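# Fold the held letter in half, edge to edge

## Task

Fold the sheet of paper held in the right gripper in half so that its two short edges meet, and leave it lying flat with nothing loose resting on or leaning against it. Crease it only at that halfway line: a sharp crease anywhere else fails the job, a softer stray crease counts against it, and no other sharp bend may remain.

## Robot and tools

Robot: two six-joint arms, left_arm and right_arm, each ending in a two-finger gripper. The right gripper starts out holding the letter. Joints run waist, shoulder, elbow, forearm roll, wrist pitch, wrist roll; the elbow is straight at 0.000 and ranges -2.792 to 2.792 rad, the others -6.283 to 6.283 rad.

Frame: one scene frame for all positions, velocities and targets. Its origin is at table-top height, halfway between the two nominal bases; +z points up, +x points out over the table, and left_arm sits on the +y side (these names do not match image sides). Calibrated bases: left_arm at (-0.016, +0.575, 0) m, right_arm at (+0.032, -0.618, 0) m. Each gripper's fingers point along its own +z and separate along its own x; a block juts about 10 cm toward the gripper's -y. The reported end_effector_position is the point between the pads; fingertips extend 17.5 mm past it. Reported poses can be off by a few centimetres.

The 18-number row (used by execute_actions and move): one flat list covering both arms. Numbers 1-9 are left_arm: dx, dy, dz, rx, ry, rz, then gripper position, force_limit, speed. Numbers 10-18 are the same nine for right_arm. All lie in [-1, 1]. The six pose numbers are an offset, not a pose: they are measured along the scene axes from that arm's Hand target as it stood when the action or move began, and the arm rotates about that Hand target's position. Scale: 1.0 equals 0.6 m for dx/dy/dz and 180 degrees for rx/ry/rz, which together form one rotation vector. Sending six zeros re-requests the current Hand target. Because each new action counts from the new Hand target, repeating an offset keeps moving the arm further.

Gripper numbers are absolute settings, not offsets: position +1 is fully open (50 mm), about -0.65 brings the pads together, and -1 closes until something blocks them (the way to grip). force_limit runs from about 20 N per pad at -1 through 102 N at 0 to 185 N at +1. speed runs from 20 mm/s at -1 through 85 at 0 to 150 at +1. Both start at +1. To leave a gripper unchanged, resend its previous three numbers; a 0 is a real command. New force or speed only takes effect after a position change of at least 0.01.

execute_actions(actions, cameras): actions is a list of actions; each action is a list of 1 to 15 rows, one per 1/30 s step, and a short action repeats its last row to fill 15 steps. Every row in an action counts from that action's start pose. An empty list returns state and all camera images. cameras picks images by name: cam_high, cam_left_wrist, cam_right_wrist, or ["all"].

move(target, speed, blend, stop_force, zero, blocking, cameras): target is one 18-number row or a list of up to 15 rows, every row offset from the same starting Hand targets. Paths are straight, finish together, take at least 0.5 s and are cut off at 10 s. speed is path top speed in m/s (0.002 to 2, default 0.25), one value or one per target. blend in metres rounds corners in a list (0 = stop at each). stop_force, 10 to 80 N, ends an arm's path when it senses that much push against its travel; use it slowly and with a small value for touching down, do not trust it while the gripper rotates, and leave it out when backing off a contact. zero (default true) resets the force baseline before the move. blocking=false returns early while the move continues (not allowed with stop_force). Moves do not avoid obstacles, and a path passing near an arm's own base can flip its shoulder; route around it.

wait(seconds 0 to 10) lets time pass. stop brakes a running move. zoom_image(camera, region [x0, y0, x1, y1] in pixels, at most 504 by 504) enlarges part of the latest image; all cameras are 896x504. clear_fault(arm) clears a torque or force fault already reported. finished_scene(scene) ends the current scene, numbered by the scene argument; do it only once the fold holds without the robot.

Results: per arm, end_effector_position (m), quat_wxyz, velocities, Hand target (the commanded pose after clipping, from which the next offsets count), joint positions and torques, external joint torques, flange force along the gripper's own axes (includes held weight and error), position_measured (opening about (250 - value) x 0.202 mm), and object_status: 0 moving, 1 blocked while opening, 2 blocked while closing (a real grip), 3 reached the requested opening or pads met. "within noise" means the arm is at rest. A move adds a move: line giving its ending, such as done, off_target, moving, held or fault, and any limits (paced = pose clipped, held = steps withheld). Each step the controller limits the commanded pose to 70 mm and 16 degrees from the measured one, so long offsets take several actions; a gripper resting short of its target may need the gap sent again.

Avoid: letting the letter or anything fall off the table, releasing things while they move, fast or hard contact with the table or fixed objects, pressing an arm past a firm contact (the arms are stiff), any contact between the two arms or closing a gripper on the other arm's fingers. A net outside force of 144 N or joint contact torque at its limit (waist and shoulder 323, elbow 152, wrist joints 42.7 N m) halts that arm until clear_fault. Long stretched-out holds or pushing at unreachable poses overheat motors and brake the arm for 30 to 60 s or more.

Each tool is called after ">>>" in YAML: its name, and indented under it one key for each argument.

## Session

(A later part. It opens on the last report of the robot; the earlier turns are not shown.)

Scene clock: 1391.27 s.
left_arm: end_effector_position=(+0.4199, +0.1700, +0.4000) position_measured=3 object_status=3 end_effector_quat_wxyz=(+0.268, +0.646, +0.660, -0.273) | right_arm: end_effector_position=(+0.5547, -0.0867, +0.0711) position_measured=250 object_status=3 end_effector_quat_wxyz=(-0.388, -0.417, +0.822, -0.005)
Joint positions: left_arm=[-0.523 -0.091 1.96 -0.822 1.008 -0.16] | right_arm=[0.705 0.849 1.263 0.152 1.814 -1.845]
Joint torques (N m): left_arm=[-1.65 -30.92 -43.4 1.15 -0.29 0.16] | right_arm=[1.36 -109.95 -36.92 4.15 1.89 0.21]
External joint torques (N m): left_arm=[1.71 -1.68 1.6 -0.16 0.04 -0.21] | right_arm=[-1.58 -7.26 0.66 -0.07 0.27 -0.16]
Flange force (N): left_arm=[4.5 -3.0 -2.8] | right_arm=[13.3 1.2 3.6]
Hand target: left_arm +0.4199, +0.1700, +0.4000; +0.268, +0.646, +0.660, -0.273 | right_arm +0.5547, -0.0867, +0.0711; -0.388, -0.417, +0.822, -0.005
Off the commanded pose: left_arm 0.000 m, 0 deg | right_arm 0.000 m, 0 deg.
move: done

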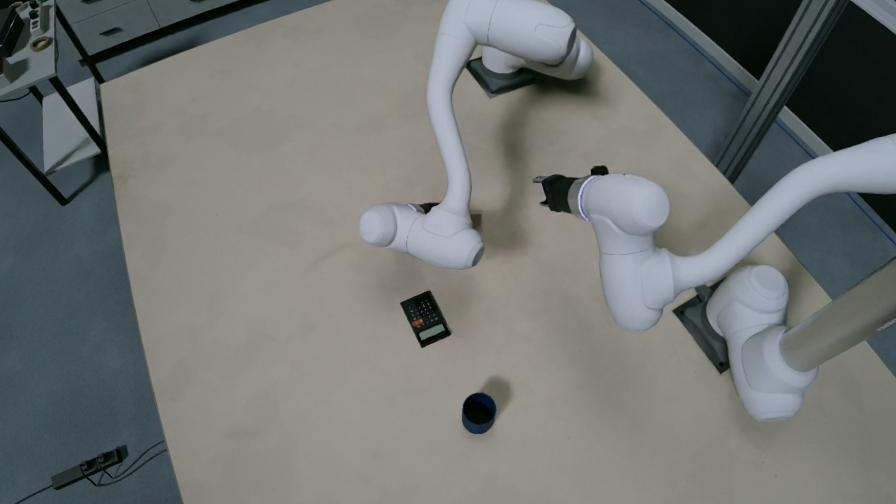

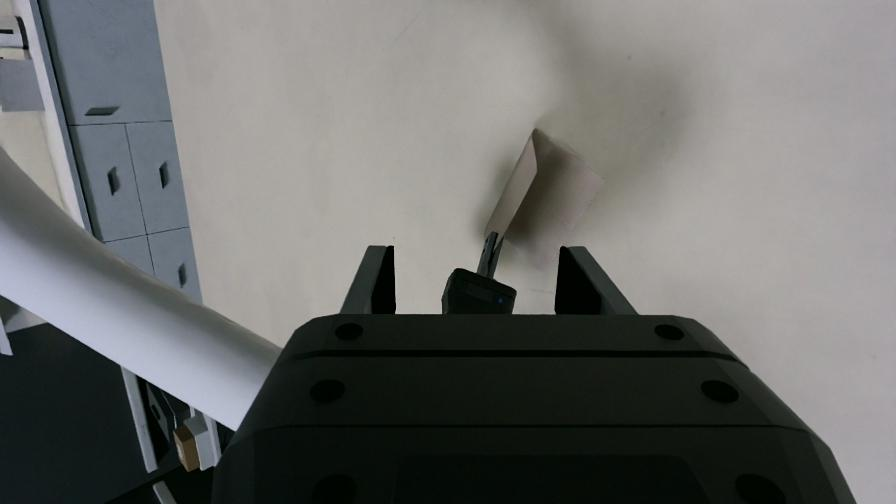

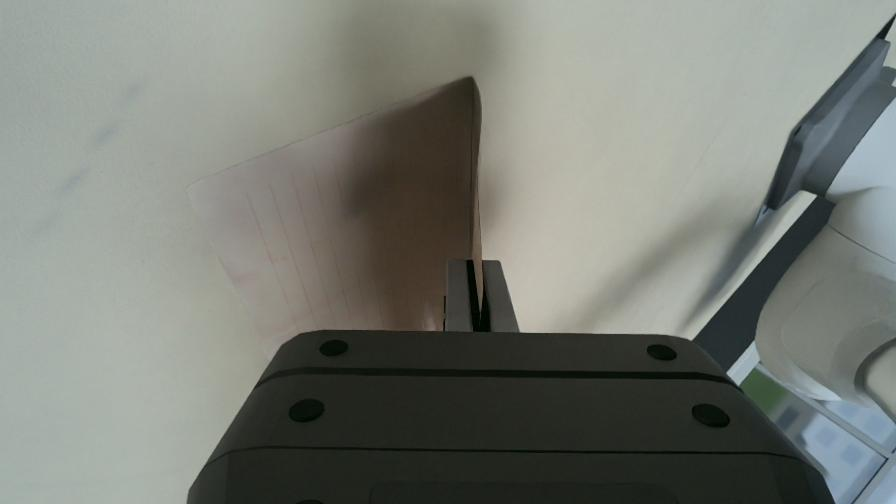

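>>> move:
  target:
    - [0, 0, 0, 0, 0, 0, 1.0, 1.0, 1.0, 0.01227, 0.02444, -0.02952, -0.07425, 0.03792, 0, -0.654902, 1.0, 1.0]
    - [0, 0, 0, 0, 0, 0, 1.0, 1.0, 1.0, 0.01996, 0.03974, -0.06087, -0.1292, 0.06598, 0, -0.654902, 1.0, 1.0]
  speed: 0.12
  blend: 0.008
  cameras: ["all"]

Scene clock: 1444.30 s.
left_arm: end_effector_position=(+0.4199, +0.1700, +0.4000) position_measured=3 object_status=3 end_effector_quat_wxyz=(+0.268, +0.646, +0.660, -0.273) | right_arm: end_effector_position=(+0.5667, -0.0629, +0.0346) position_measured=250 object_status=3 end_effector_quat_wxyz=(-0.547, -0.329, +0.760, -0.127)
Joint positions: left_arm=[-0.523 -0.091 1.96 -0.822 1.008 -0.16] | right_arm=[0.743 1.113 0.992 0.106 2.224 -1.652]
Joint torques (N m): left_arm=[-1.29 -30.96 -43.41 1.16 -0.26 0.17] | right_arm=[1.88 -124.07 -36.36 4.04 2.5 0.21]
External joint torques (N m): left_arm=[1.28 -1.08 1.71 -0.18 0.01 -0.22] | right_arm=[-1.85 -8.47 0.66 -0.08 0.36 -0.14]
Flange force (N): left_arm=[4.0 -2.8 -1.6] | right_arm=[14.3 -1.5 11.2]
Hand target: left_arm +0.4199, +0.1700, +0.4000; +0.268, +0.646, +0.660, -0.273 | right_arm +0.5666, -0.0629, +0.0346; -0.547, -0.329, +0.760, -0.127
Off the commanded pose: left_arm 0.000 m, 0 deg | right_arm 0.000 m, 0 deg.
move: done

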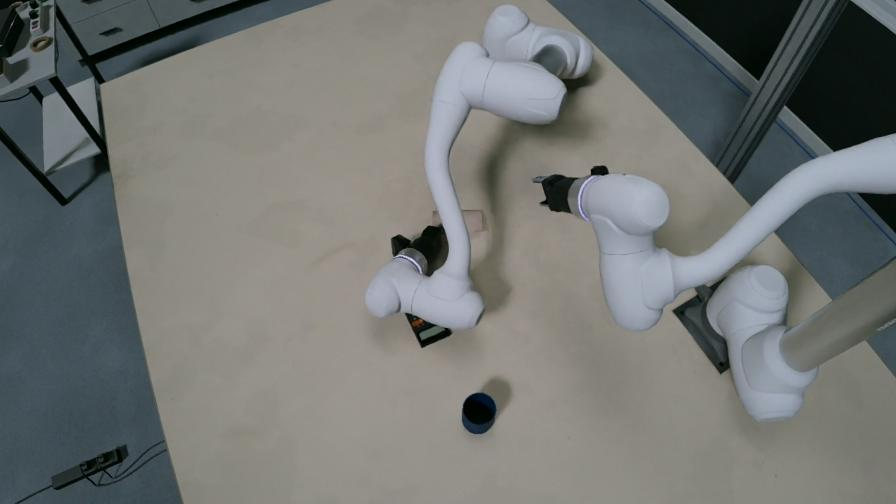

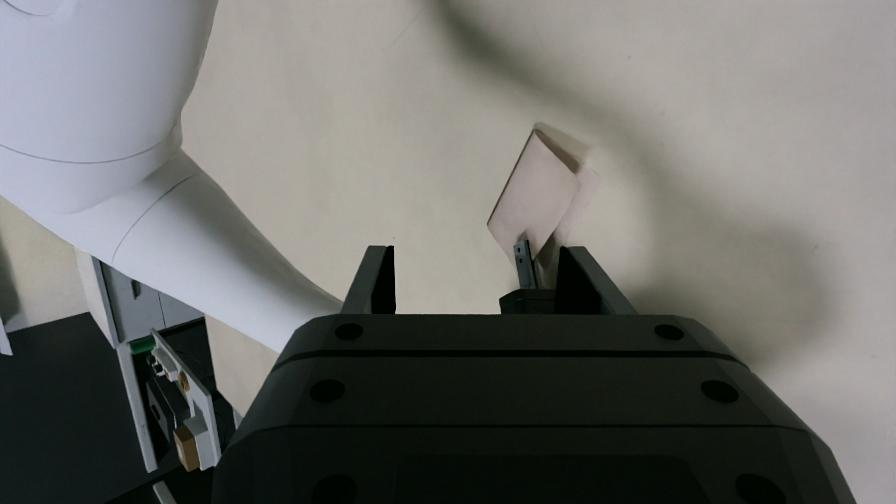

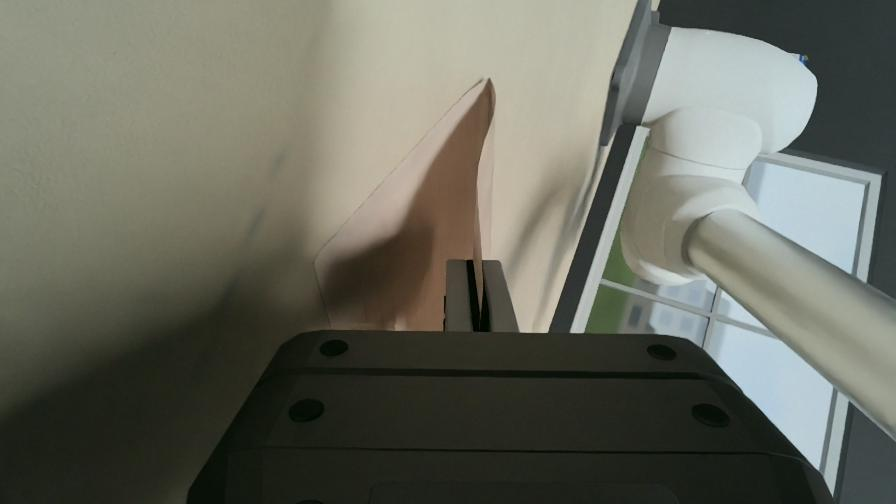

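>>> zoom_image:
  camera: "cam_right_wrist"
  region: [280, 50, 540, 340]

>>> zoom_image:
  camera: "cam_left_wrist"
  region: [440, 100, 640, 300]

Scaled by 1.738 from the camera's 896x504 image, which has a finer 1280x720 frame.

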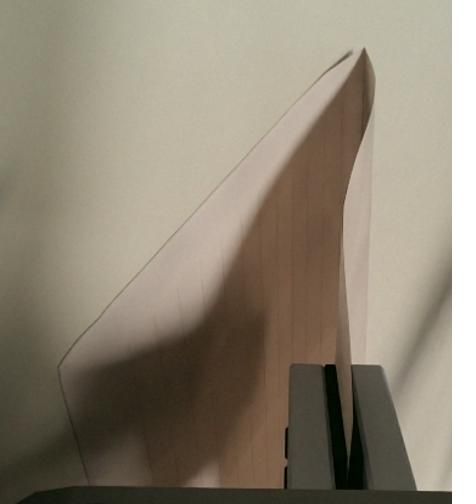

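Scaled by 2.520 from the camera's 896x504 image, which has a finer 1280x720 frame.

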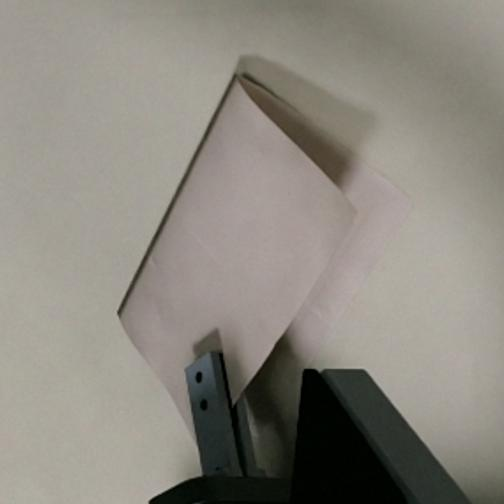

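>>> move:
  target: [0, 0, 0, 0, 0, 0, 1.0, 1.0, 1.0, 0.003, 0.006, -0.0185, -0.0149, 0.0076, 0, -0.654902, 1.0, 1.0]
  speed: 0.04
  cameras: ["cam_left_wrist", "cam_right_wrist"]

Scene clock: 1467.07 s.
left_arm: end_effector_position=(+0.4199, +0.1700, +0.4000) position_measured=3 object_status=3 end_effector_quat_wxyz=(+0.268, +0.646, +0.660, -0.273) | right_arm: end_effector_position=(+0.5684, -0.0593, +0.0235) position_measured=250 object_status=3 end_effector_quat_wxyz=(-0.563, -0.317, +0.750, -0.141)
Joint positions: left_arm=[-0.523 -0.091 1.96 -0.822 1.008 -0.16] | right_arm=[0.747 1.151 0.958 0.105 2.267 -1.63]
Joint torques (N m): left_arm=[-1.64 -30.95 -43.5 1.13 -0.33 0.13] | right_arm=[1.54 -124.82 -36.15 4.01 2.51 0.23]
External joint torques (N m): left_arm=[1.64 -1.19 1.79 -0.15 0.09 -0.18] | right_arm=[-1.39 -8.61 0.85 -0.1 0.39 -0.15]
Flange force (N): left_arm=[4.6 -2.6 -2.3] | right_arm=[14.5 -1.4 12.8]
Hand target: left_arm +0.4199, +0.1700, +0.4000; +0.268, +0.646, +0.660, -0.273 | right_arm +0.5684, -0.0593, +0.0235; -0.563, -0.317, +0.750, -0.141
Off the commanded pose: left_arm 0.000 m, 0 deg | right_arm 0.000 m, 0 deg.
move: done
Images, in order (width x height): cam_left_wrist 896x504, cam_right_wrist 896x504.

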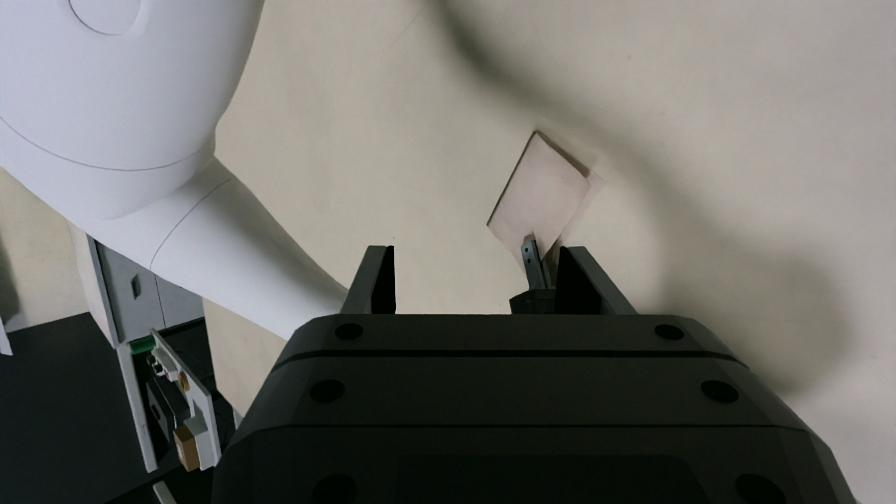

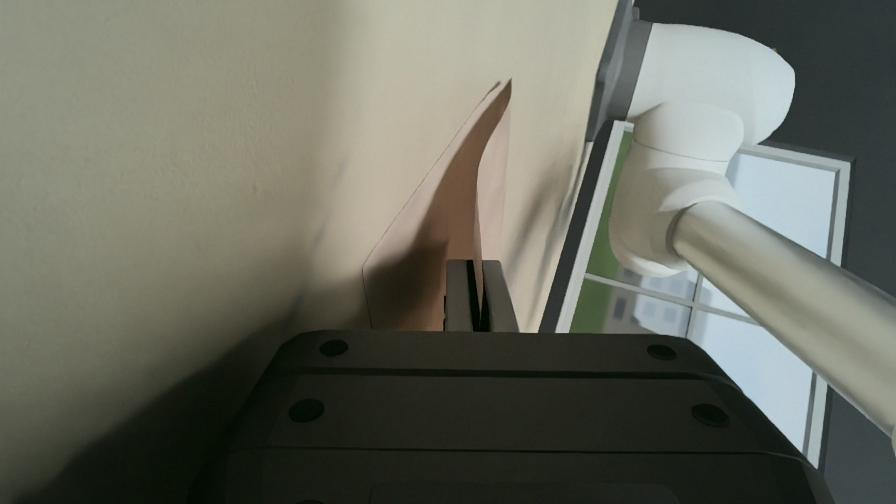

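>>> zoom_image:
  camera: "cam_left_wrist"
  region: [460, 110, 630, 290]

>>> zoom_image:
  camera: "cam_right_wrist"
  region: [340, 60, 540, 340]

Scaled by 2.800 from the camera's 896x504 image, which has a finer 1280x720 frame.

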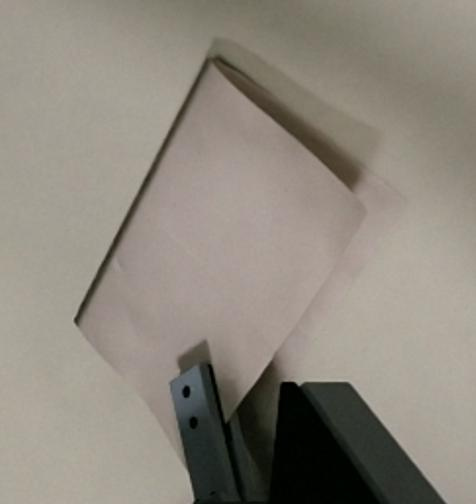

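Scaled by 1.800 from the camera's 896x504 image, which has a finer 1280x720 frame.

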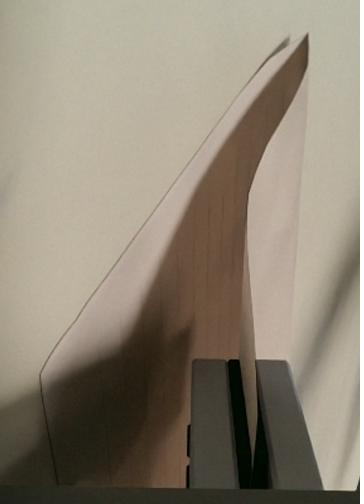

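>>> move:
  target: [0.1083, -0.345, -0.5, 0.0556, 0, 0, -0.7, -0.8, 0.0, 0, 0, 0, 0, 0, 0, -0.654902, 1.0, 1.0]
  speed: 0.15
  cameras: ["all"]

Scene clock: 1518.20 s.
left_arm: end_effector_position=(+0.4848, -0.0370, +0.1000) position_measured=251 object_status=3 end_effector_quat_wxyz=(+0.210, +0.667, +0.681, -0.215) | right_arm: end_effector_position=(+0.5684, -0.0593, +0.0235) position_measured=250 object_status=3 end_effector_quat_wxyz=(-0.563, -0.317, +0.750, -0.141)
Joint positions: left_arm=[-0.8 0.429 1.886 -0.891 0.553 -0.088] | right_arm=[0.747 1.151 0.958 0.105 2.267 -1.63]
Joint torques (N m): left_arm=[-1.68 -73.63 -32.23 1.21 -0.14 -0.06] | right_arm=[1.44 -125.27 -36.3 3.96 2.62 0.22]
External joint torques (N m): left_arm=[1.69 -1.22 1.27 -0.15 0.07 0.01] | right_arm=[-0.74 -8.16 1.01 -0.04 0.28 -0.15]
Flange force (N): left_arm=[3.6 -1.2 -3.0] | right_arm=[13.9 -0.8 13.1]
Hand target: left_arm +0.4848, -0.0370, +0.1000; +0.210, +0.667, +0.681, -0.215 | right_arm +0.5684, -0.0593, +0.0235; -0.563, -0.317, +0.750, -0.141
Off the commanded pose: left_arm 0.000 m, 0 deg | right_arm 0.000 m, 0 deg.
move: done

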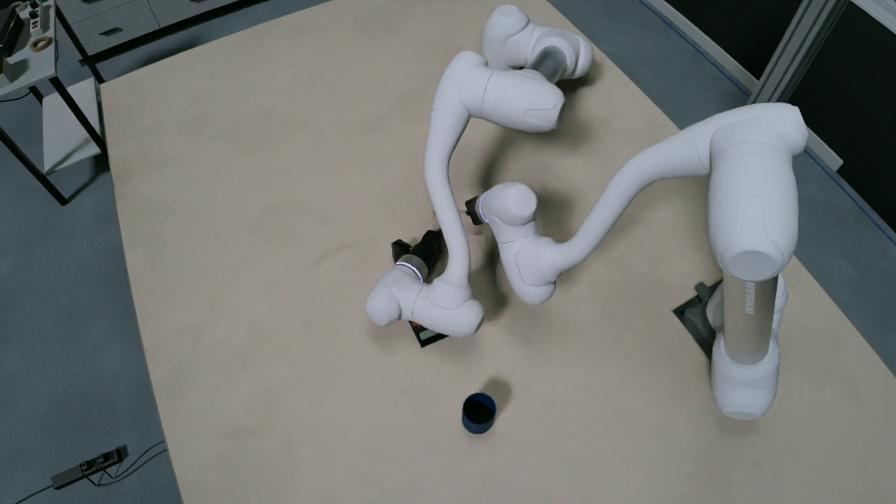

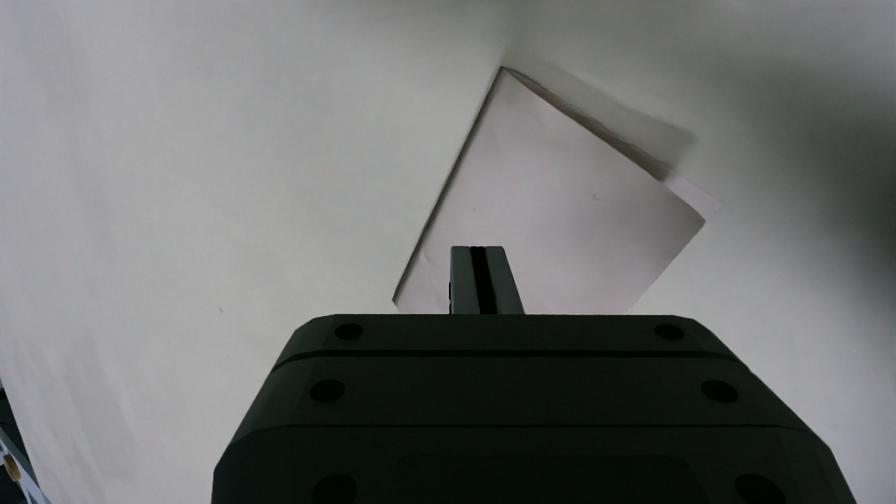

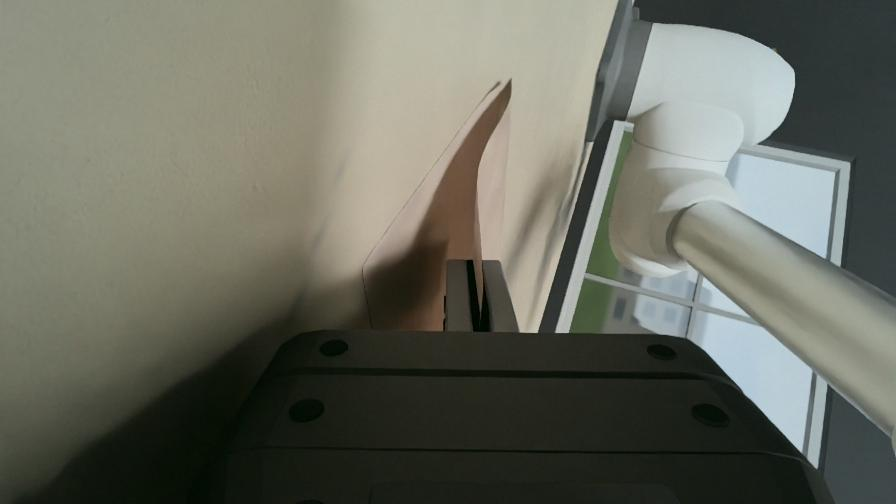

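>>> move:
  target: [0, 0, -0.1383, 0, 0, 0, -0.7, -0.8, 0.0, 0, 0, 0, 0, 0, 0, -0.654902, 1.0, 1.0]
  speed: 0.02
  stop_force: 12
  cameras: ["all"]

Scene clock: 1556.07 s.
left_arm: end_effector_position=(+0.4849, -0.0371, +0.0207) position_measured=251 object_status=3 end_effector_quat_wxyz=(+0.210, +0.667, +0.681, -0.215) | right_arm: end_effector_position=(+0.5684, -0.0593, +0.0235) position_measured=250 object_status=3 end_effector_quat_wxyz=(-0.563, -0.317, +0.750, -0.141)
Joint positions: left_arm=[-0.8 0.527 1.921 -1.088 0.479 0.138] | right_arm=[0.747 1.151 0.958 0.105 2.267 -1.63]
Joint torques (N m): left_arm=[-2.26 -53.5 -14.85 2.09 -1.01 0.12] | right_arm=[1.61 -125.47 -36.38 4.09 2.63 0.19]
External joint torques (N m): left_arm=[2.03 -25.81 -11.28 -1.64 1.35 -0.16] | right_arm=[-0.87 -7.92 1.1 -0.17 0.27 -0.12]
Flange force (N): left_arm=[-14.0 -3.0 -32.5] | right_arm=[13.7 -1.1 13.1]
Hand target: left_arm +0.4849, -0.0371, +0.0207; +0.210, +0.667, +0.681, -0.215 (not the last commanded pose) | right_arm +0.5684, -0.0593, +0.0235; -0.563, -0.317, +0.750, -0.141
Off the commanded pose: left_arm 0.004 m, 0 deg | right_arm 0.000 m, 0 deg.
move: contact (left_arm)

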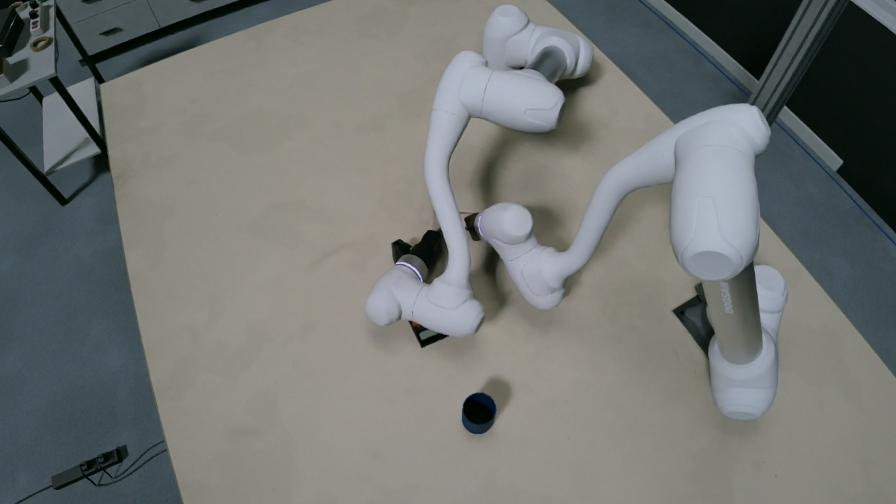

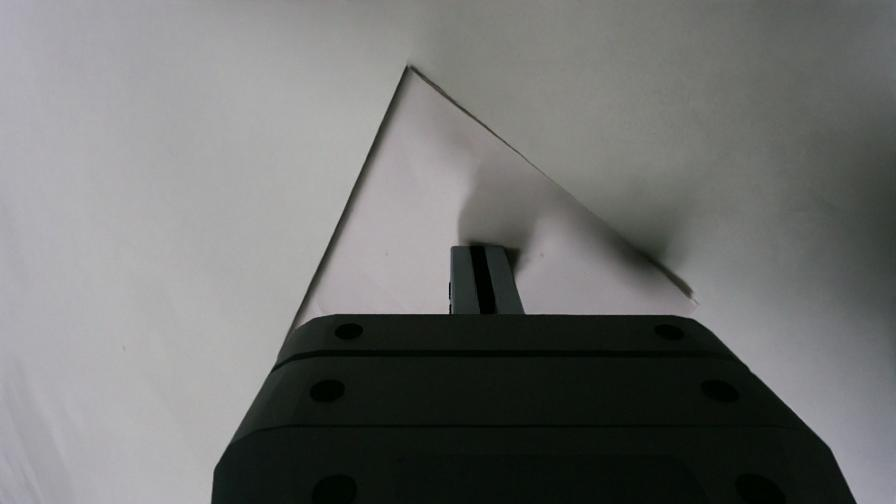

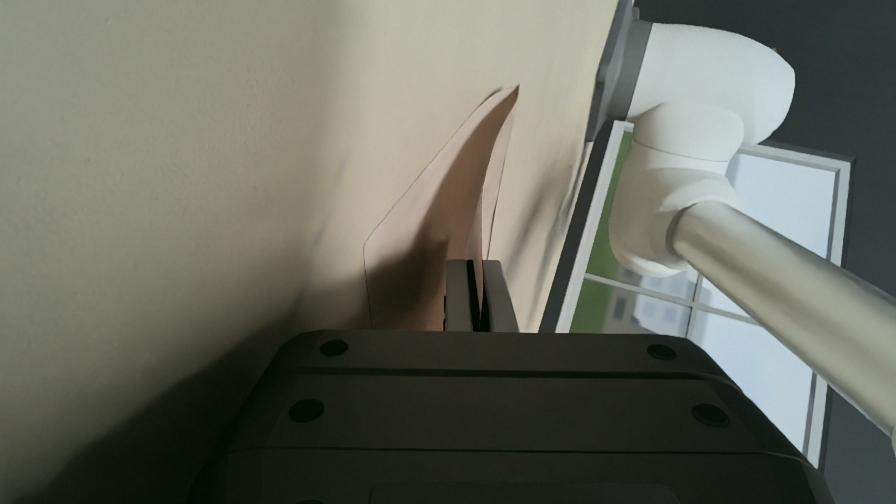

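>>> move:
  target: [0, 0, -0.005, 0, 0, 0, -0.7, -0.8, 0.0, 0, 0, 0, 0, 0, 0, -0.39, 0.0, -1.0]
  speed: 0.02
  cameras: ["all"]

Scene clock: 1576.80 s.
left_arm: end_effector_position=(+0.4855, -0.0379, +0.0199) position_measured=251 object_status=3 end_effector_quat_wxyz=(+0.212, +0.667, +0.681, -0.215) | right_arm: end_effector_position=(+0.5684, -0.0593, +0.0235) position_measured=210 object_status=3 end_effector_quat_wxyz=(-0.563, -0.317, +0.750, -0.141)
Joint positions: left_arm=[-0.8 0.529 1.92 -1.095 0.478 0.146] | right_arm=[0.747 1.151 0.959 0.105 2.267 -1.63]
Joint torques (N m): left_arm=[0.77 -20.77 1.06 5.08 -3.9 0.05] | right_arm=[1.65 -125.5 -36.31 4.02 2.56 0.25]
External joint torques (N m): left_arm=[-0.72 -58.34 -27.02 -4.64 4.24 -0.09] | right_arm=[-1.31 -8 0.98 -0.1 0.35 -0.18]
External joint torques when the fault began: left_arm=[5.31 -107.8 -47.2 -7.28 6.7 -0.19]
Flange force (N): left_arm=[-35.4 -10.4 -68.1] | right_arm=[13.7 -1.4 12.6]
Flange force when the fault began (N): left_arm=[-59.3 -15.3 -132.8]
Hand target: left_arm +0.4855, -0.0379, +0.0199; +0.212, +0.667, +0.681, -0.215 (not the last commanded pose) | right_arm +0.5684, -0.0593, +0.0235; -0.563, -0.317, +0.750, -0.141
Tool commands: left_gripper/position=-0.701961 left_gripper/force_limit=-0.796078 left_gripper/speed=+0.003922 right_gripper/position=-0.39 right_gripper/force_limit=+0.0 right_gripper/speed=-1.0
Off the commanded pose: left_arm 0.002 m, 0 deg | right_arm 0.000 m, 0 deg.
FORCE FAULT: contact force on the left arm reached its limit, and that arm stopped. The contact can be on any part of that arm, not only on its tool. That arm's remaining commands of this call were not run. That arm is still stopped at the end of this call. While its stop runs, that arm takes no new command, but its gripper still runs the gripper command that each later call begins with.
CLEAR FAULT: the left arm stays stopped until you call clear_fault(arm="left_arm").
move: fault (left_arm)

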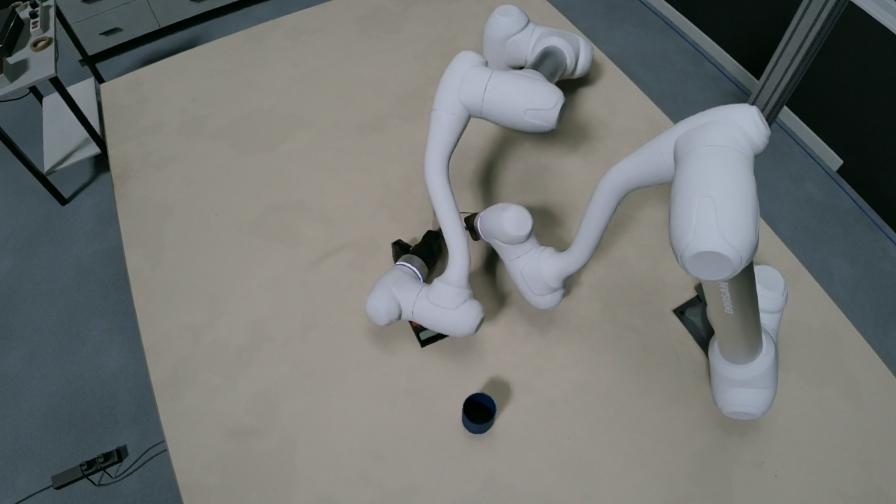

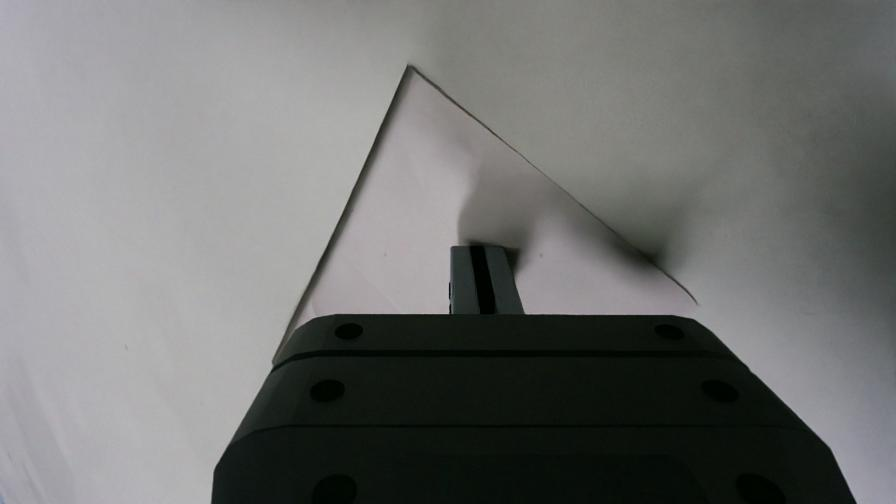

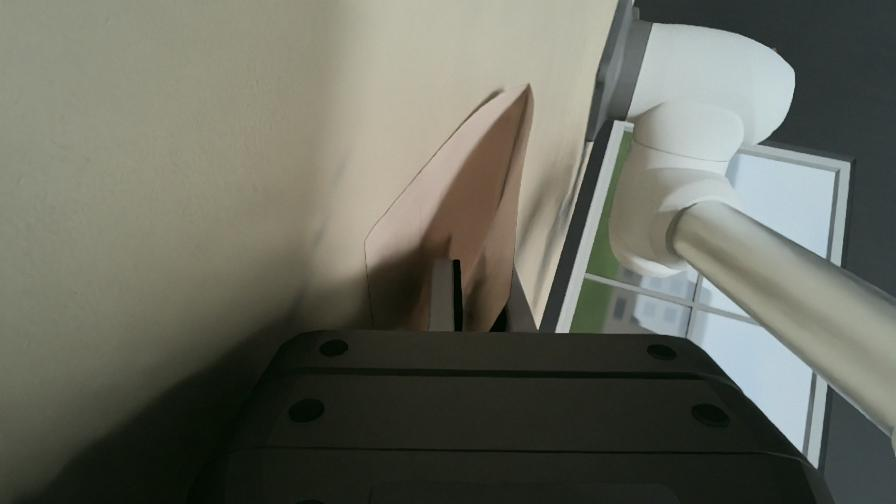

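>>> clear_fault:
  arm: "left_arm"

Scene clock: 1585.77 s.
left_arm: end_effector_position=(+0.4855, -0.0379, +0.0199) position_measured=251 object_status=3 end_effector_quat_wxyz=(+0.212, +0.667, +0.681, -0.215) | right_arm: end_effector_position=(+0.5684, -0.0593, +0.0235) position_measured=210 object_status=3 end_effector_quat_wxyz=(-0.563, -0.317, +0.750, -0.141)
Joint positions: left_arm=[-0.8 0.529 1.92 -1.095 0.478 0.146] | right_arm=[0.747 1.151 0.959 0.105 2.267 -1.63]
Joint torques (N m): left_arm=[0.56 -21.15 1.14 5.13 -3.95 0.08] | right_arm=[0.98 -124.87 -36.19 4.01 2.55 0.21]
External joint torques (N m): left_arm=[-0.68 -58.62 -27.27 -4.69 4.29 -0.12] | right_arm=[-0.91 -8.18 0.99 -0.11 0.35 -0.14]
Flange force (N): left_arm=[-35.8 -10.2 -68.4] | right_arm=[14.0 -1.0 12.9]
Hand target: left_arm +0.4855, -0.0379, +0.0199; +0.212, +0.667, +0.681, -0.215 (not the last commanded pose) | right_arm +0.5684, -0.0593, +0.0235; -0.563, -0.317, +0.750, -0.141
Tool commands: left_gripper/position=-0.701961 left_gripper/force_limit=-0.796078 left_gripper/speed=+0.003922 right_gripper/position=-0.39 right_gripper/force_limit=+0.0 right_gripper/speed=-1.0
Off the commanded pose: left_arm 0.002 m, 0 deg | right_arm 0.000 m, 0 deg.
FORCE FAULT, CONTINUED: the left arm's stop, for the force fault that an earlier result reported, is over. The call counts as one of the actions that you can send in this scene. That arm's target is now where it stood when the stop ended, not its last command. That arm accepts commands again.
CLEAR FAULT: your call cleared the left arm's force fault. If the contact force or a joint's load stays at its limit, that arm stops again.

>>> move:
  target: [0, 0, 0.0006, 0, 0, 0, -0.7, -0.8, 0.0, 0, 0, 0, 0, 0, 0, -0.39, 0.0, -1.0]
  speed: 0.02
  cameras: ["cam_right_wrist"]

Scene clock: 1591.50 s.
left_arm: end_effector_position=(+0.4855, -0.0378, +0.0202) position_measured=251 object_status=3 end_effector_quat_wxyz=(+0.212, +0.667, +0.681, -0.215) | right_arm: end_effector_position=(+0.5684, -0.0593, +0.0235) position_measured=210 object_status=3 end_effector_quat_wxyz=(-0.563, -0.317, +0.750, -0.141)
Joint positions: left_arm=[-0.8 0.528 1.92 -1.094 0.478 0.145] | right_arm=[0.747 1.151 0.959 0.105 2.267 -1.63]
Joint torques (N m): left_arm=[4.34 -36.77 0.41 5.11 -2.3 0.03] | right_arm=[0.97 -125.24 -36 4.01 2.6 0.21]
External joint torques (N m): left_arm=[-4.2 -43.02 -26.55 -4.65 2.63 -0.07] | right_arm=[-1.12 -8.39 0.62 -0.09 0.31 -0.14]
Flange force (N): left_arm=[-35.1 -3.8 -41.9] | right_arm=[13.8 -1.1 12.0]
Hand target: left_arm +0.4855, -0.0379, +0.0203; +0.212, +0.667, +0.681, -0.215 | right_arm +0.5684, -0.0593, +0.0235; -0.563, -0.317, +0.750, -0.141
Off the commanded pose: left_arm 0.000 m, 0 deg | right_arm 0.000 m, 0 deg.
move: done
Images, in order (width x height): cam_right_wrist 896x504.

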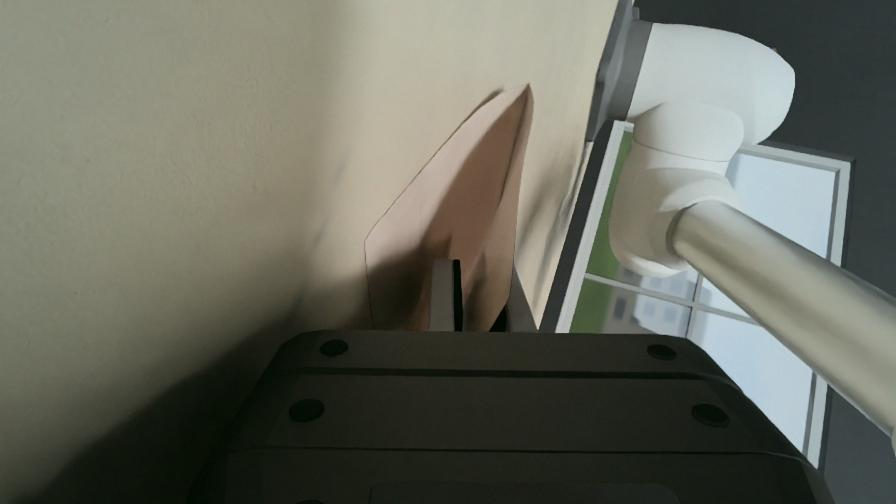

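>>> move:
  target: [0, 0, 0, 0, 0, 0, -0.7, -0.8, 0.0, 0.1, 0.0763, 0.044, 0, 0, 0, -0.39, 0.0, -1.0]
  speed: 0.05
  cameras: ["all"]

Scene clock: 1657.47 s.
left_arm: end_effector_position=(+0.4855, -0.0379, +0.0203) position_measured=251 object_status=3 end_effector_quat_wxyz=(+0.212, +0.667, +0.681, -0.215) | right_arm: end_effector_position=(+0.6284, -0.0135, +0.0499) position_measured=210 object_status=3 end_effector_quat_wxyz=(-0.563, -0.317, +0.750, -0.141)
Joint positions: left_arm=[-0.8 0.528 1.92 -1.094 0.478 0.145] | right_arm=[0.741 1.28 0.63 0.121 2.466 -1.605]
Joint torques (N m): left_arm=[4.09 -40.21 -1.95 4.76 -2.14 -0.01] | right_arm=[1.34 -133.29 -39.9 4.39 2.56 0.24]
External joint torques (N m): left_arm=[-3.95 -39.47 -24.17 -4.32 2.48 -0.04] | right_arm=[-1.47 -8.9 0.81 -0.1 0.34 -0.17]
Flange force (N): left_arm=[-31.8 -3.9 -38.4] | right_arm=[17.0 -2.0 22.1]
Hand target: left_arm +0.4855, -0.0379, +0.0203; +0.212, +0.667, +0.681, -0.215 | right_arm +0.6284, -0.0135, +0.0499; -0.563, -0.317, +0.750, -0.141
Off the commanded pose: left_arm 0.000 m, 0 deg | right_arm 0.000 m, 0 deg.
move: done

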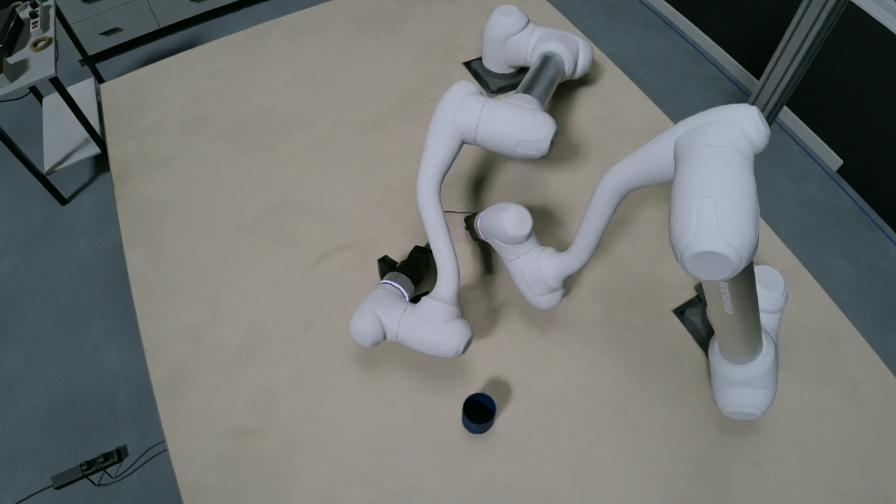

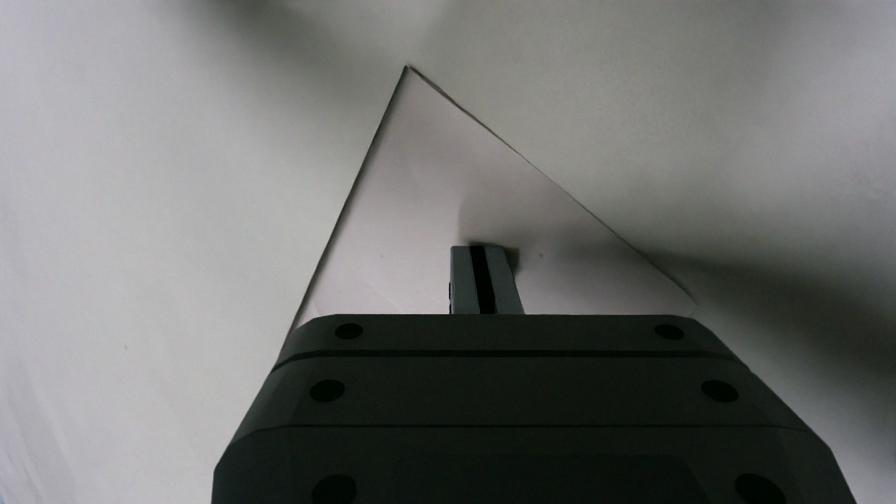

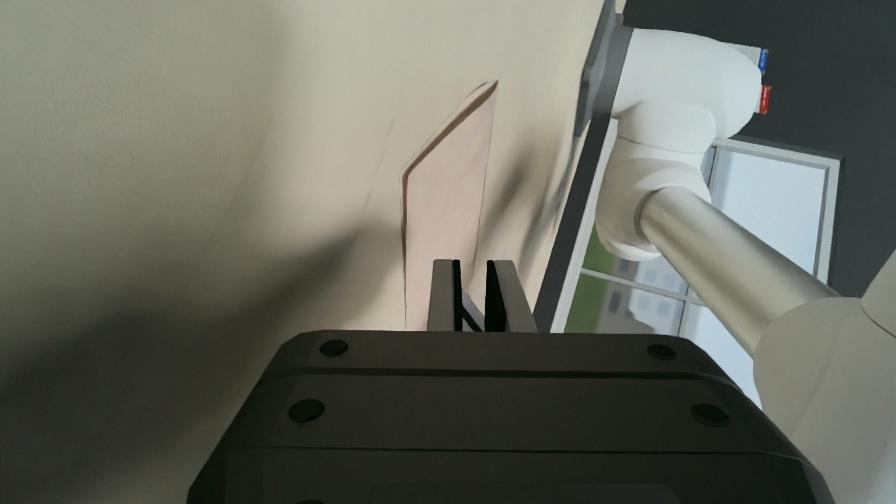

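>>> zoom_image:
  camera: "cam_right_wrist"
  region: [360, 60, 560, 340]

>>> zoom_image:
  camera: "cam_left_wrist"
  region: [260, 50, 720, 320]

Scaled by 1.800 from the camera's 896x504 image, which has a finer 1280x720 frame.

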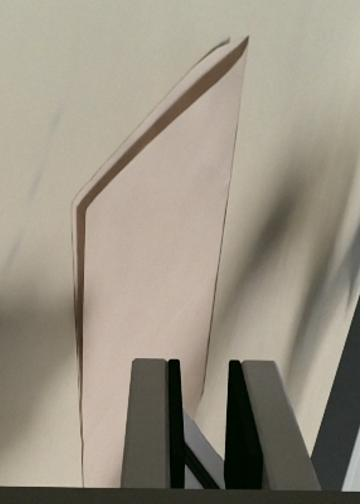

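Scaled by 1.096 from the camera's 896x504 image, which has a finer 1280x720 frame.

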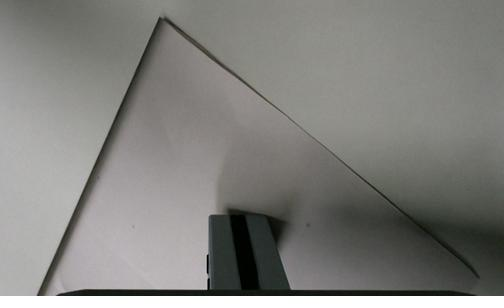

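>>> move:
  target:
    - [0, 0, 0, 0, 0, 0, -0.7, -0.8, 0.0, -0.014, -0.0608, 0.3335, 0.1412, -0.1385, 0.0413, -0.7, 0.0, 0.0]
    - [0, 0, 0, 0, 0, 0, -0.7, -0.8, 0.0, -0.244, -0.1742, 0.1668, 0.2823, -0.2771, 0.0826, -0.7, 0.0, 0.0]
  speed: 0.25
  blend: [0.04, 0]
  cameras: ["all"]

Scene clock: 1672.40 s.
left_arm: end_effector_position=(+0.4855, -0.0379, +0.0203) position_measured=251 object_status=3 end_effector_quat_wxyz=(+0.212, +0.667, +0.681, -0.215) | right_arm: end_effector_position=(+0.4820, -0.1180, +0.1500) position_measured=252 object_status=3 end_effector_quat_wxyz=(+0.000, -0.522, +0.853, +0.000)
Joint positions: left_arm=[-0.8 0.528 1.92 -1.094 0.478 0.145] | right_arm=[0.802 0.328 1.808 0 1.006 -1.883]
Joint torques (N m): left_arm=[4.18 -40.57 -2.07 4.77 -2.13 0.02] | right_arm=[1.74 -67.8 -38.14 3.76 -0.22 0.19]
External joint torques (N m): left_arm=[-3.95 -39 -24.02 -4.32 2.46 -0.06] | right_arm=[-1.72 -4.46 0.59 -0.09 0.18 -0.19]
Flange force (N): left_arm=[-31.6 -3.7 -37.8] | right_arm=[8.0 -0.8 -3.8]
Hand target: left_arm +0.4855, -0.0379, +0.0203; +0.212, +0.667, +0.681, -0.215 | right_arm +0.4820, -0.1180, +0.1500; +0.000, -0.522, +0.853, +0.000
Off the commanded pose: left_arm 0.000 m, 0 deg | right_arm 0.000 m, 0 deg.
move: done

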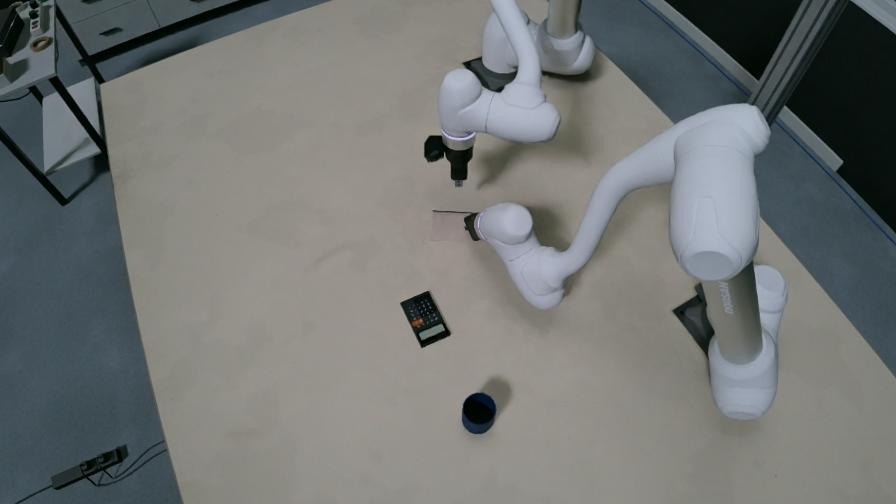

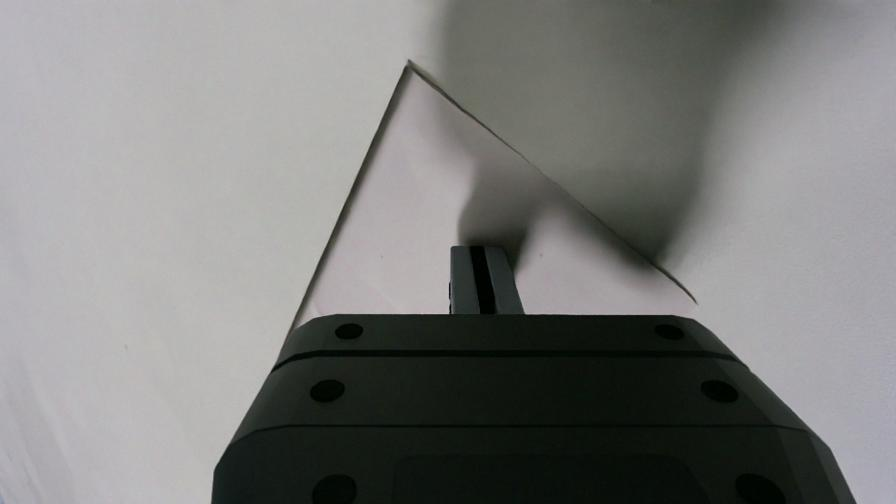

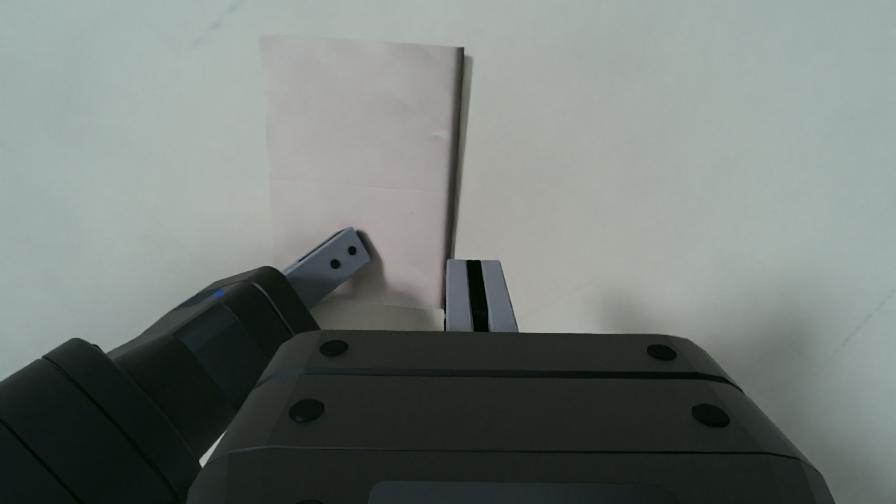

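>>> move:
  target: [0, 0, 0, 0, 0, 0, -0.7, -0.8, 0.0, 0.0025, 0.017, -0.175, 0, 0, -0.025, -0.7, 0.0, 0.0]
  speed: 0.15
  cameras: ["cam_right_wrist", "cam_left_wrist"]

Scene clock: 1768.27 s.
left_arm: end_effector_position=(+0.4855, -0.0379, +0.0203) position_measured=251 object_status=3 end_effector_quat_wxyz=(+0.212, +0.667, +0.681, -0.215) | right_arm: end_effector_position=(+0.4835, -0.1078, +0.0450) position_measured=252 object_status=3 end_effector_quat_wxyz=(+0.000, -0.488, +0.873, +0.000)
Joint positions: left_arm=[-0.8 0.528 1.92 -1.094 0.478 0.145] | right_arm=[0.811 0.446 1.864 0 0.832 -1.795]
Joint torques (N m): left_arm=[3.93 -40.32 -2.09 4.79 -2.18 0.05] | right_arm=[1.48 -74.47 -33.81 3.35 -0.18 0.22]
External joint torques (N m): left_arm=[-3.97 -39.72 -24.13 -4.35 2.52 -0.09] | right_arm=[-1.71 -4.72 1.02 -0.14 0.15 -0.22]
Flange force (N): left_arm=[-31.9 -4.1 -38.9] | right_arm=[8.4 -1.4 -5.1]
Hand target: left_arm +0.4855, -0.0379, +0.0203; +0.212, +0.667, +0.681, -0.215 | right_arm +0.4835, -0.1078, +0.0450; +0.000, -0.488, +0.873, +0.000
Off the commanded pose: left_arm 0.000 m, 0 deg | right_arm 0.000 m, 0 deg.
move: done
Images, in order (width x height): cam_left_wrist 896x504, cam_right_wrist 896x504.

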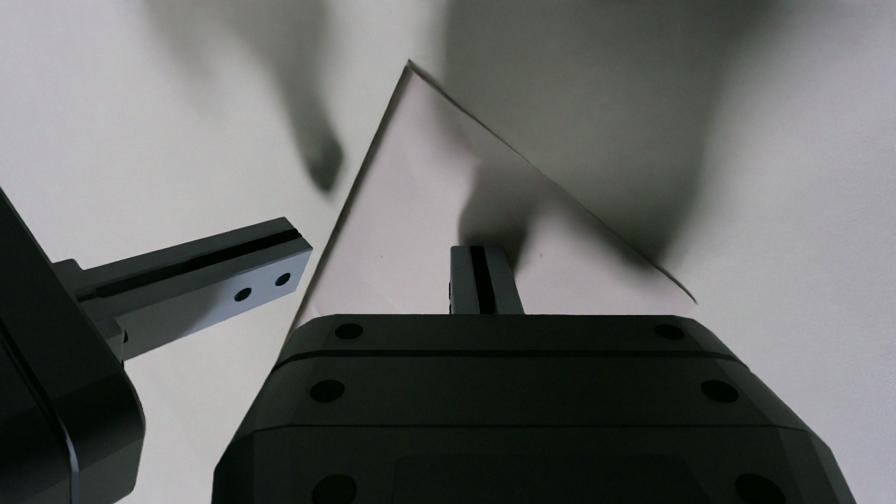

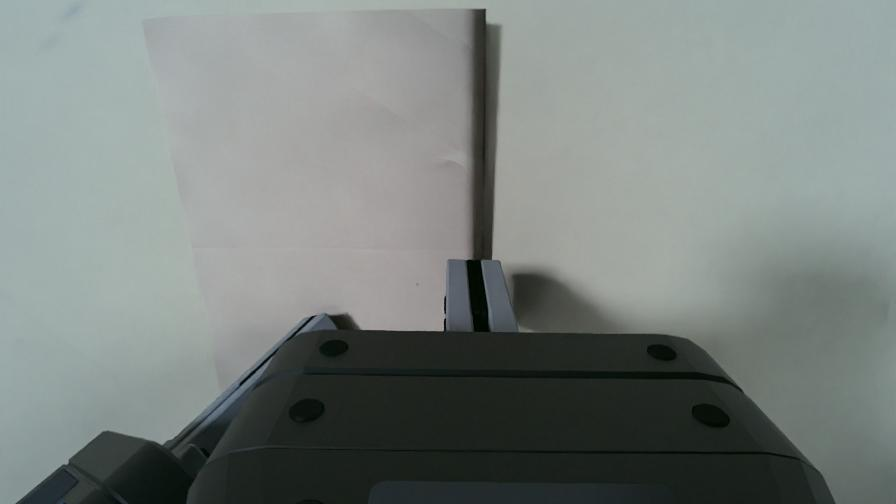

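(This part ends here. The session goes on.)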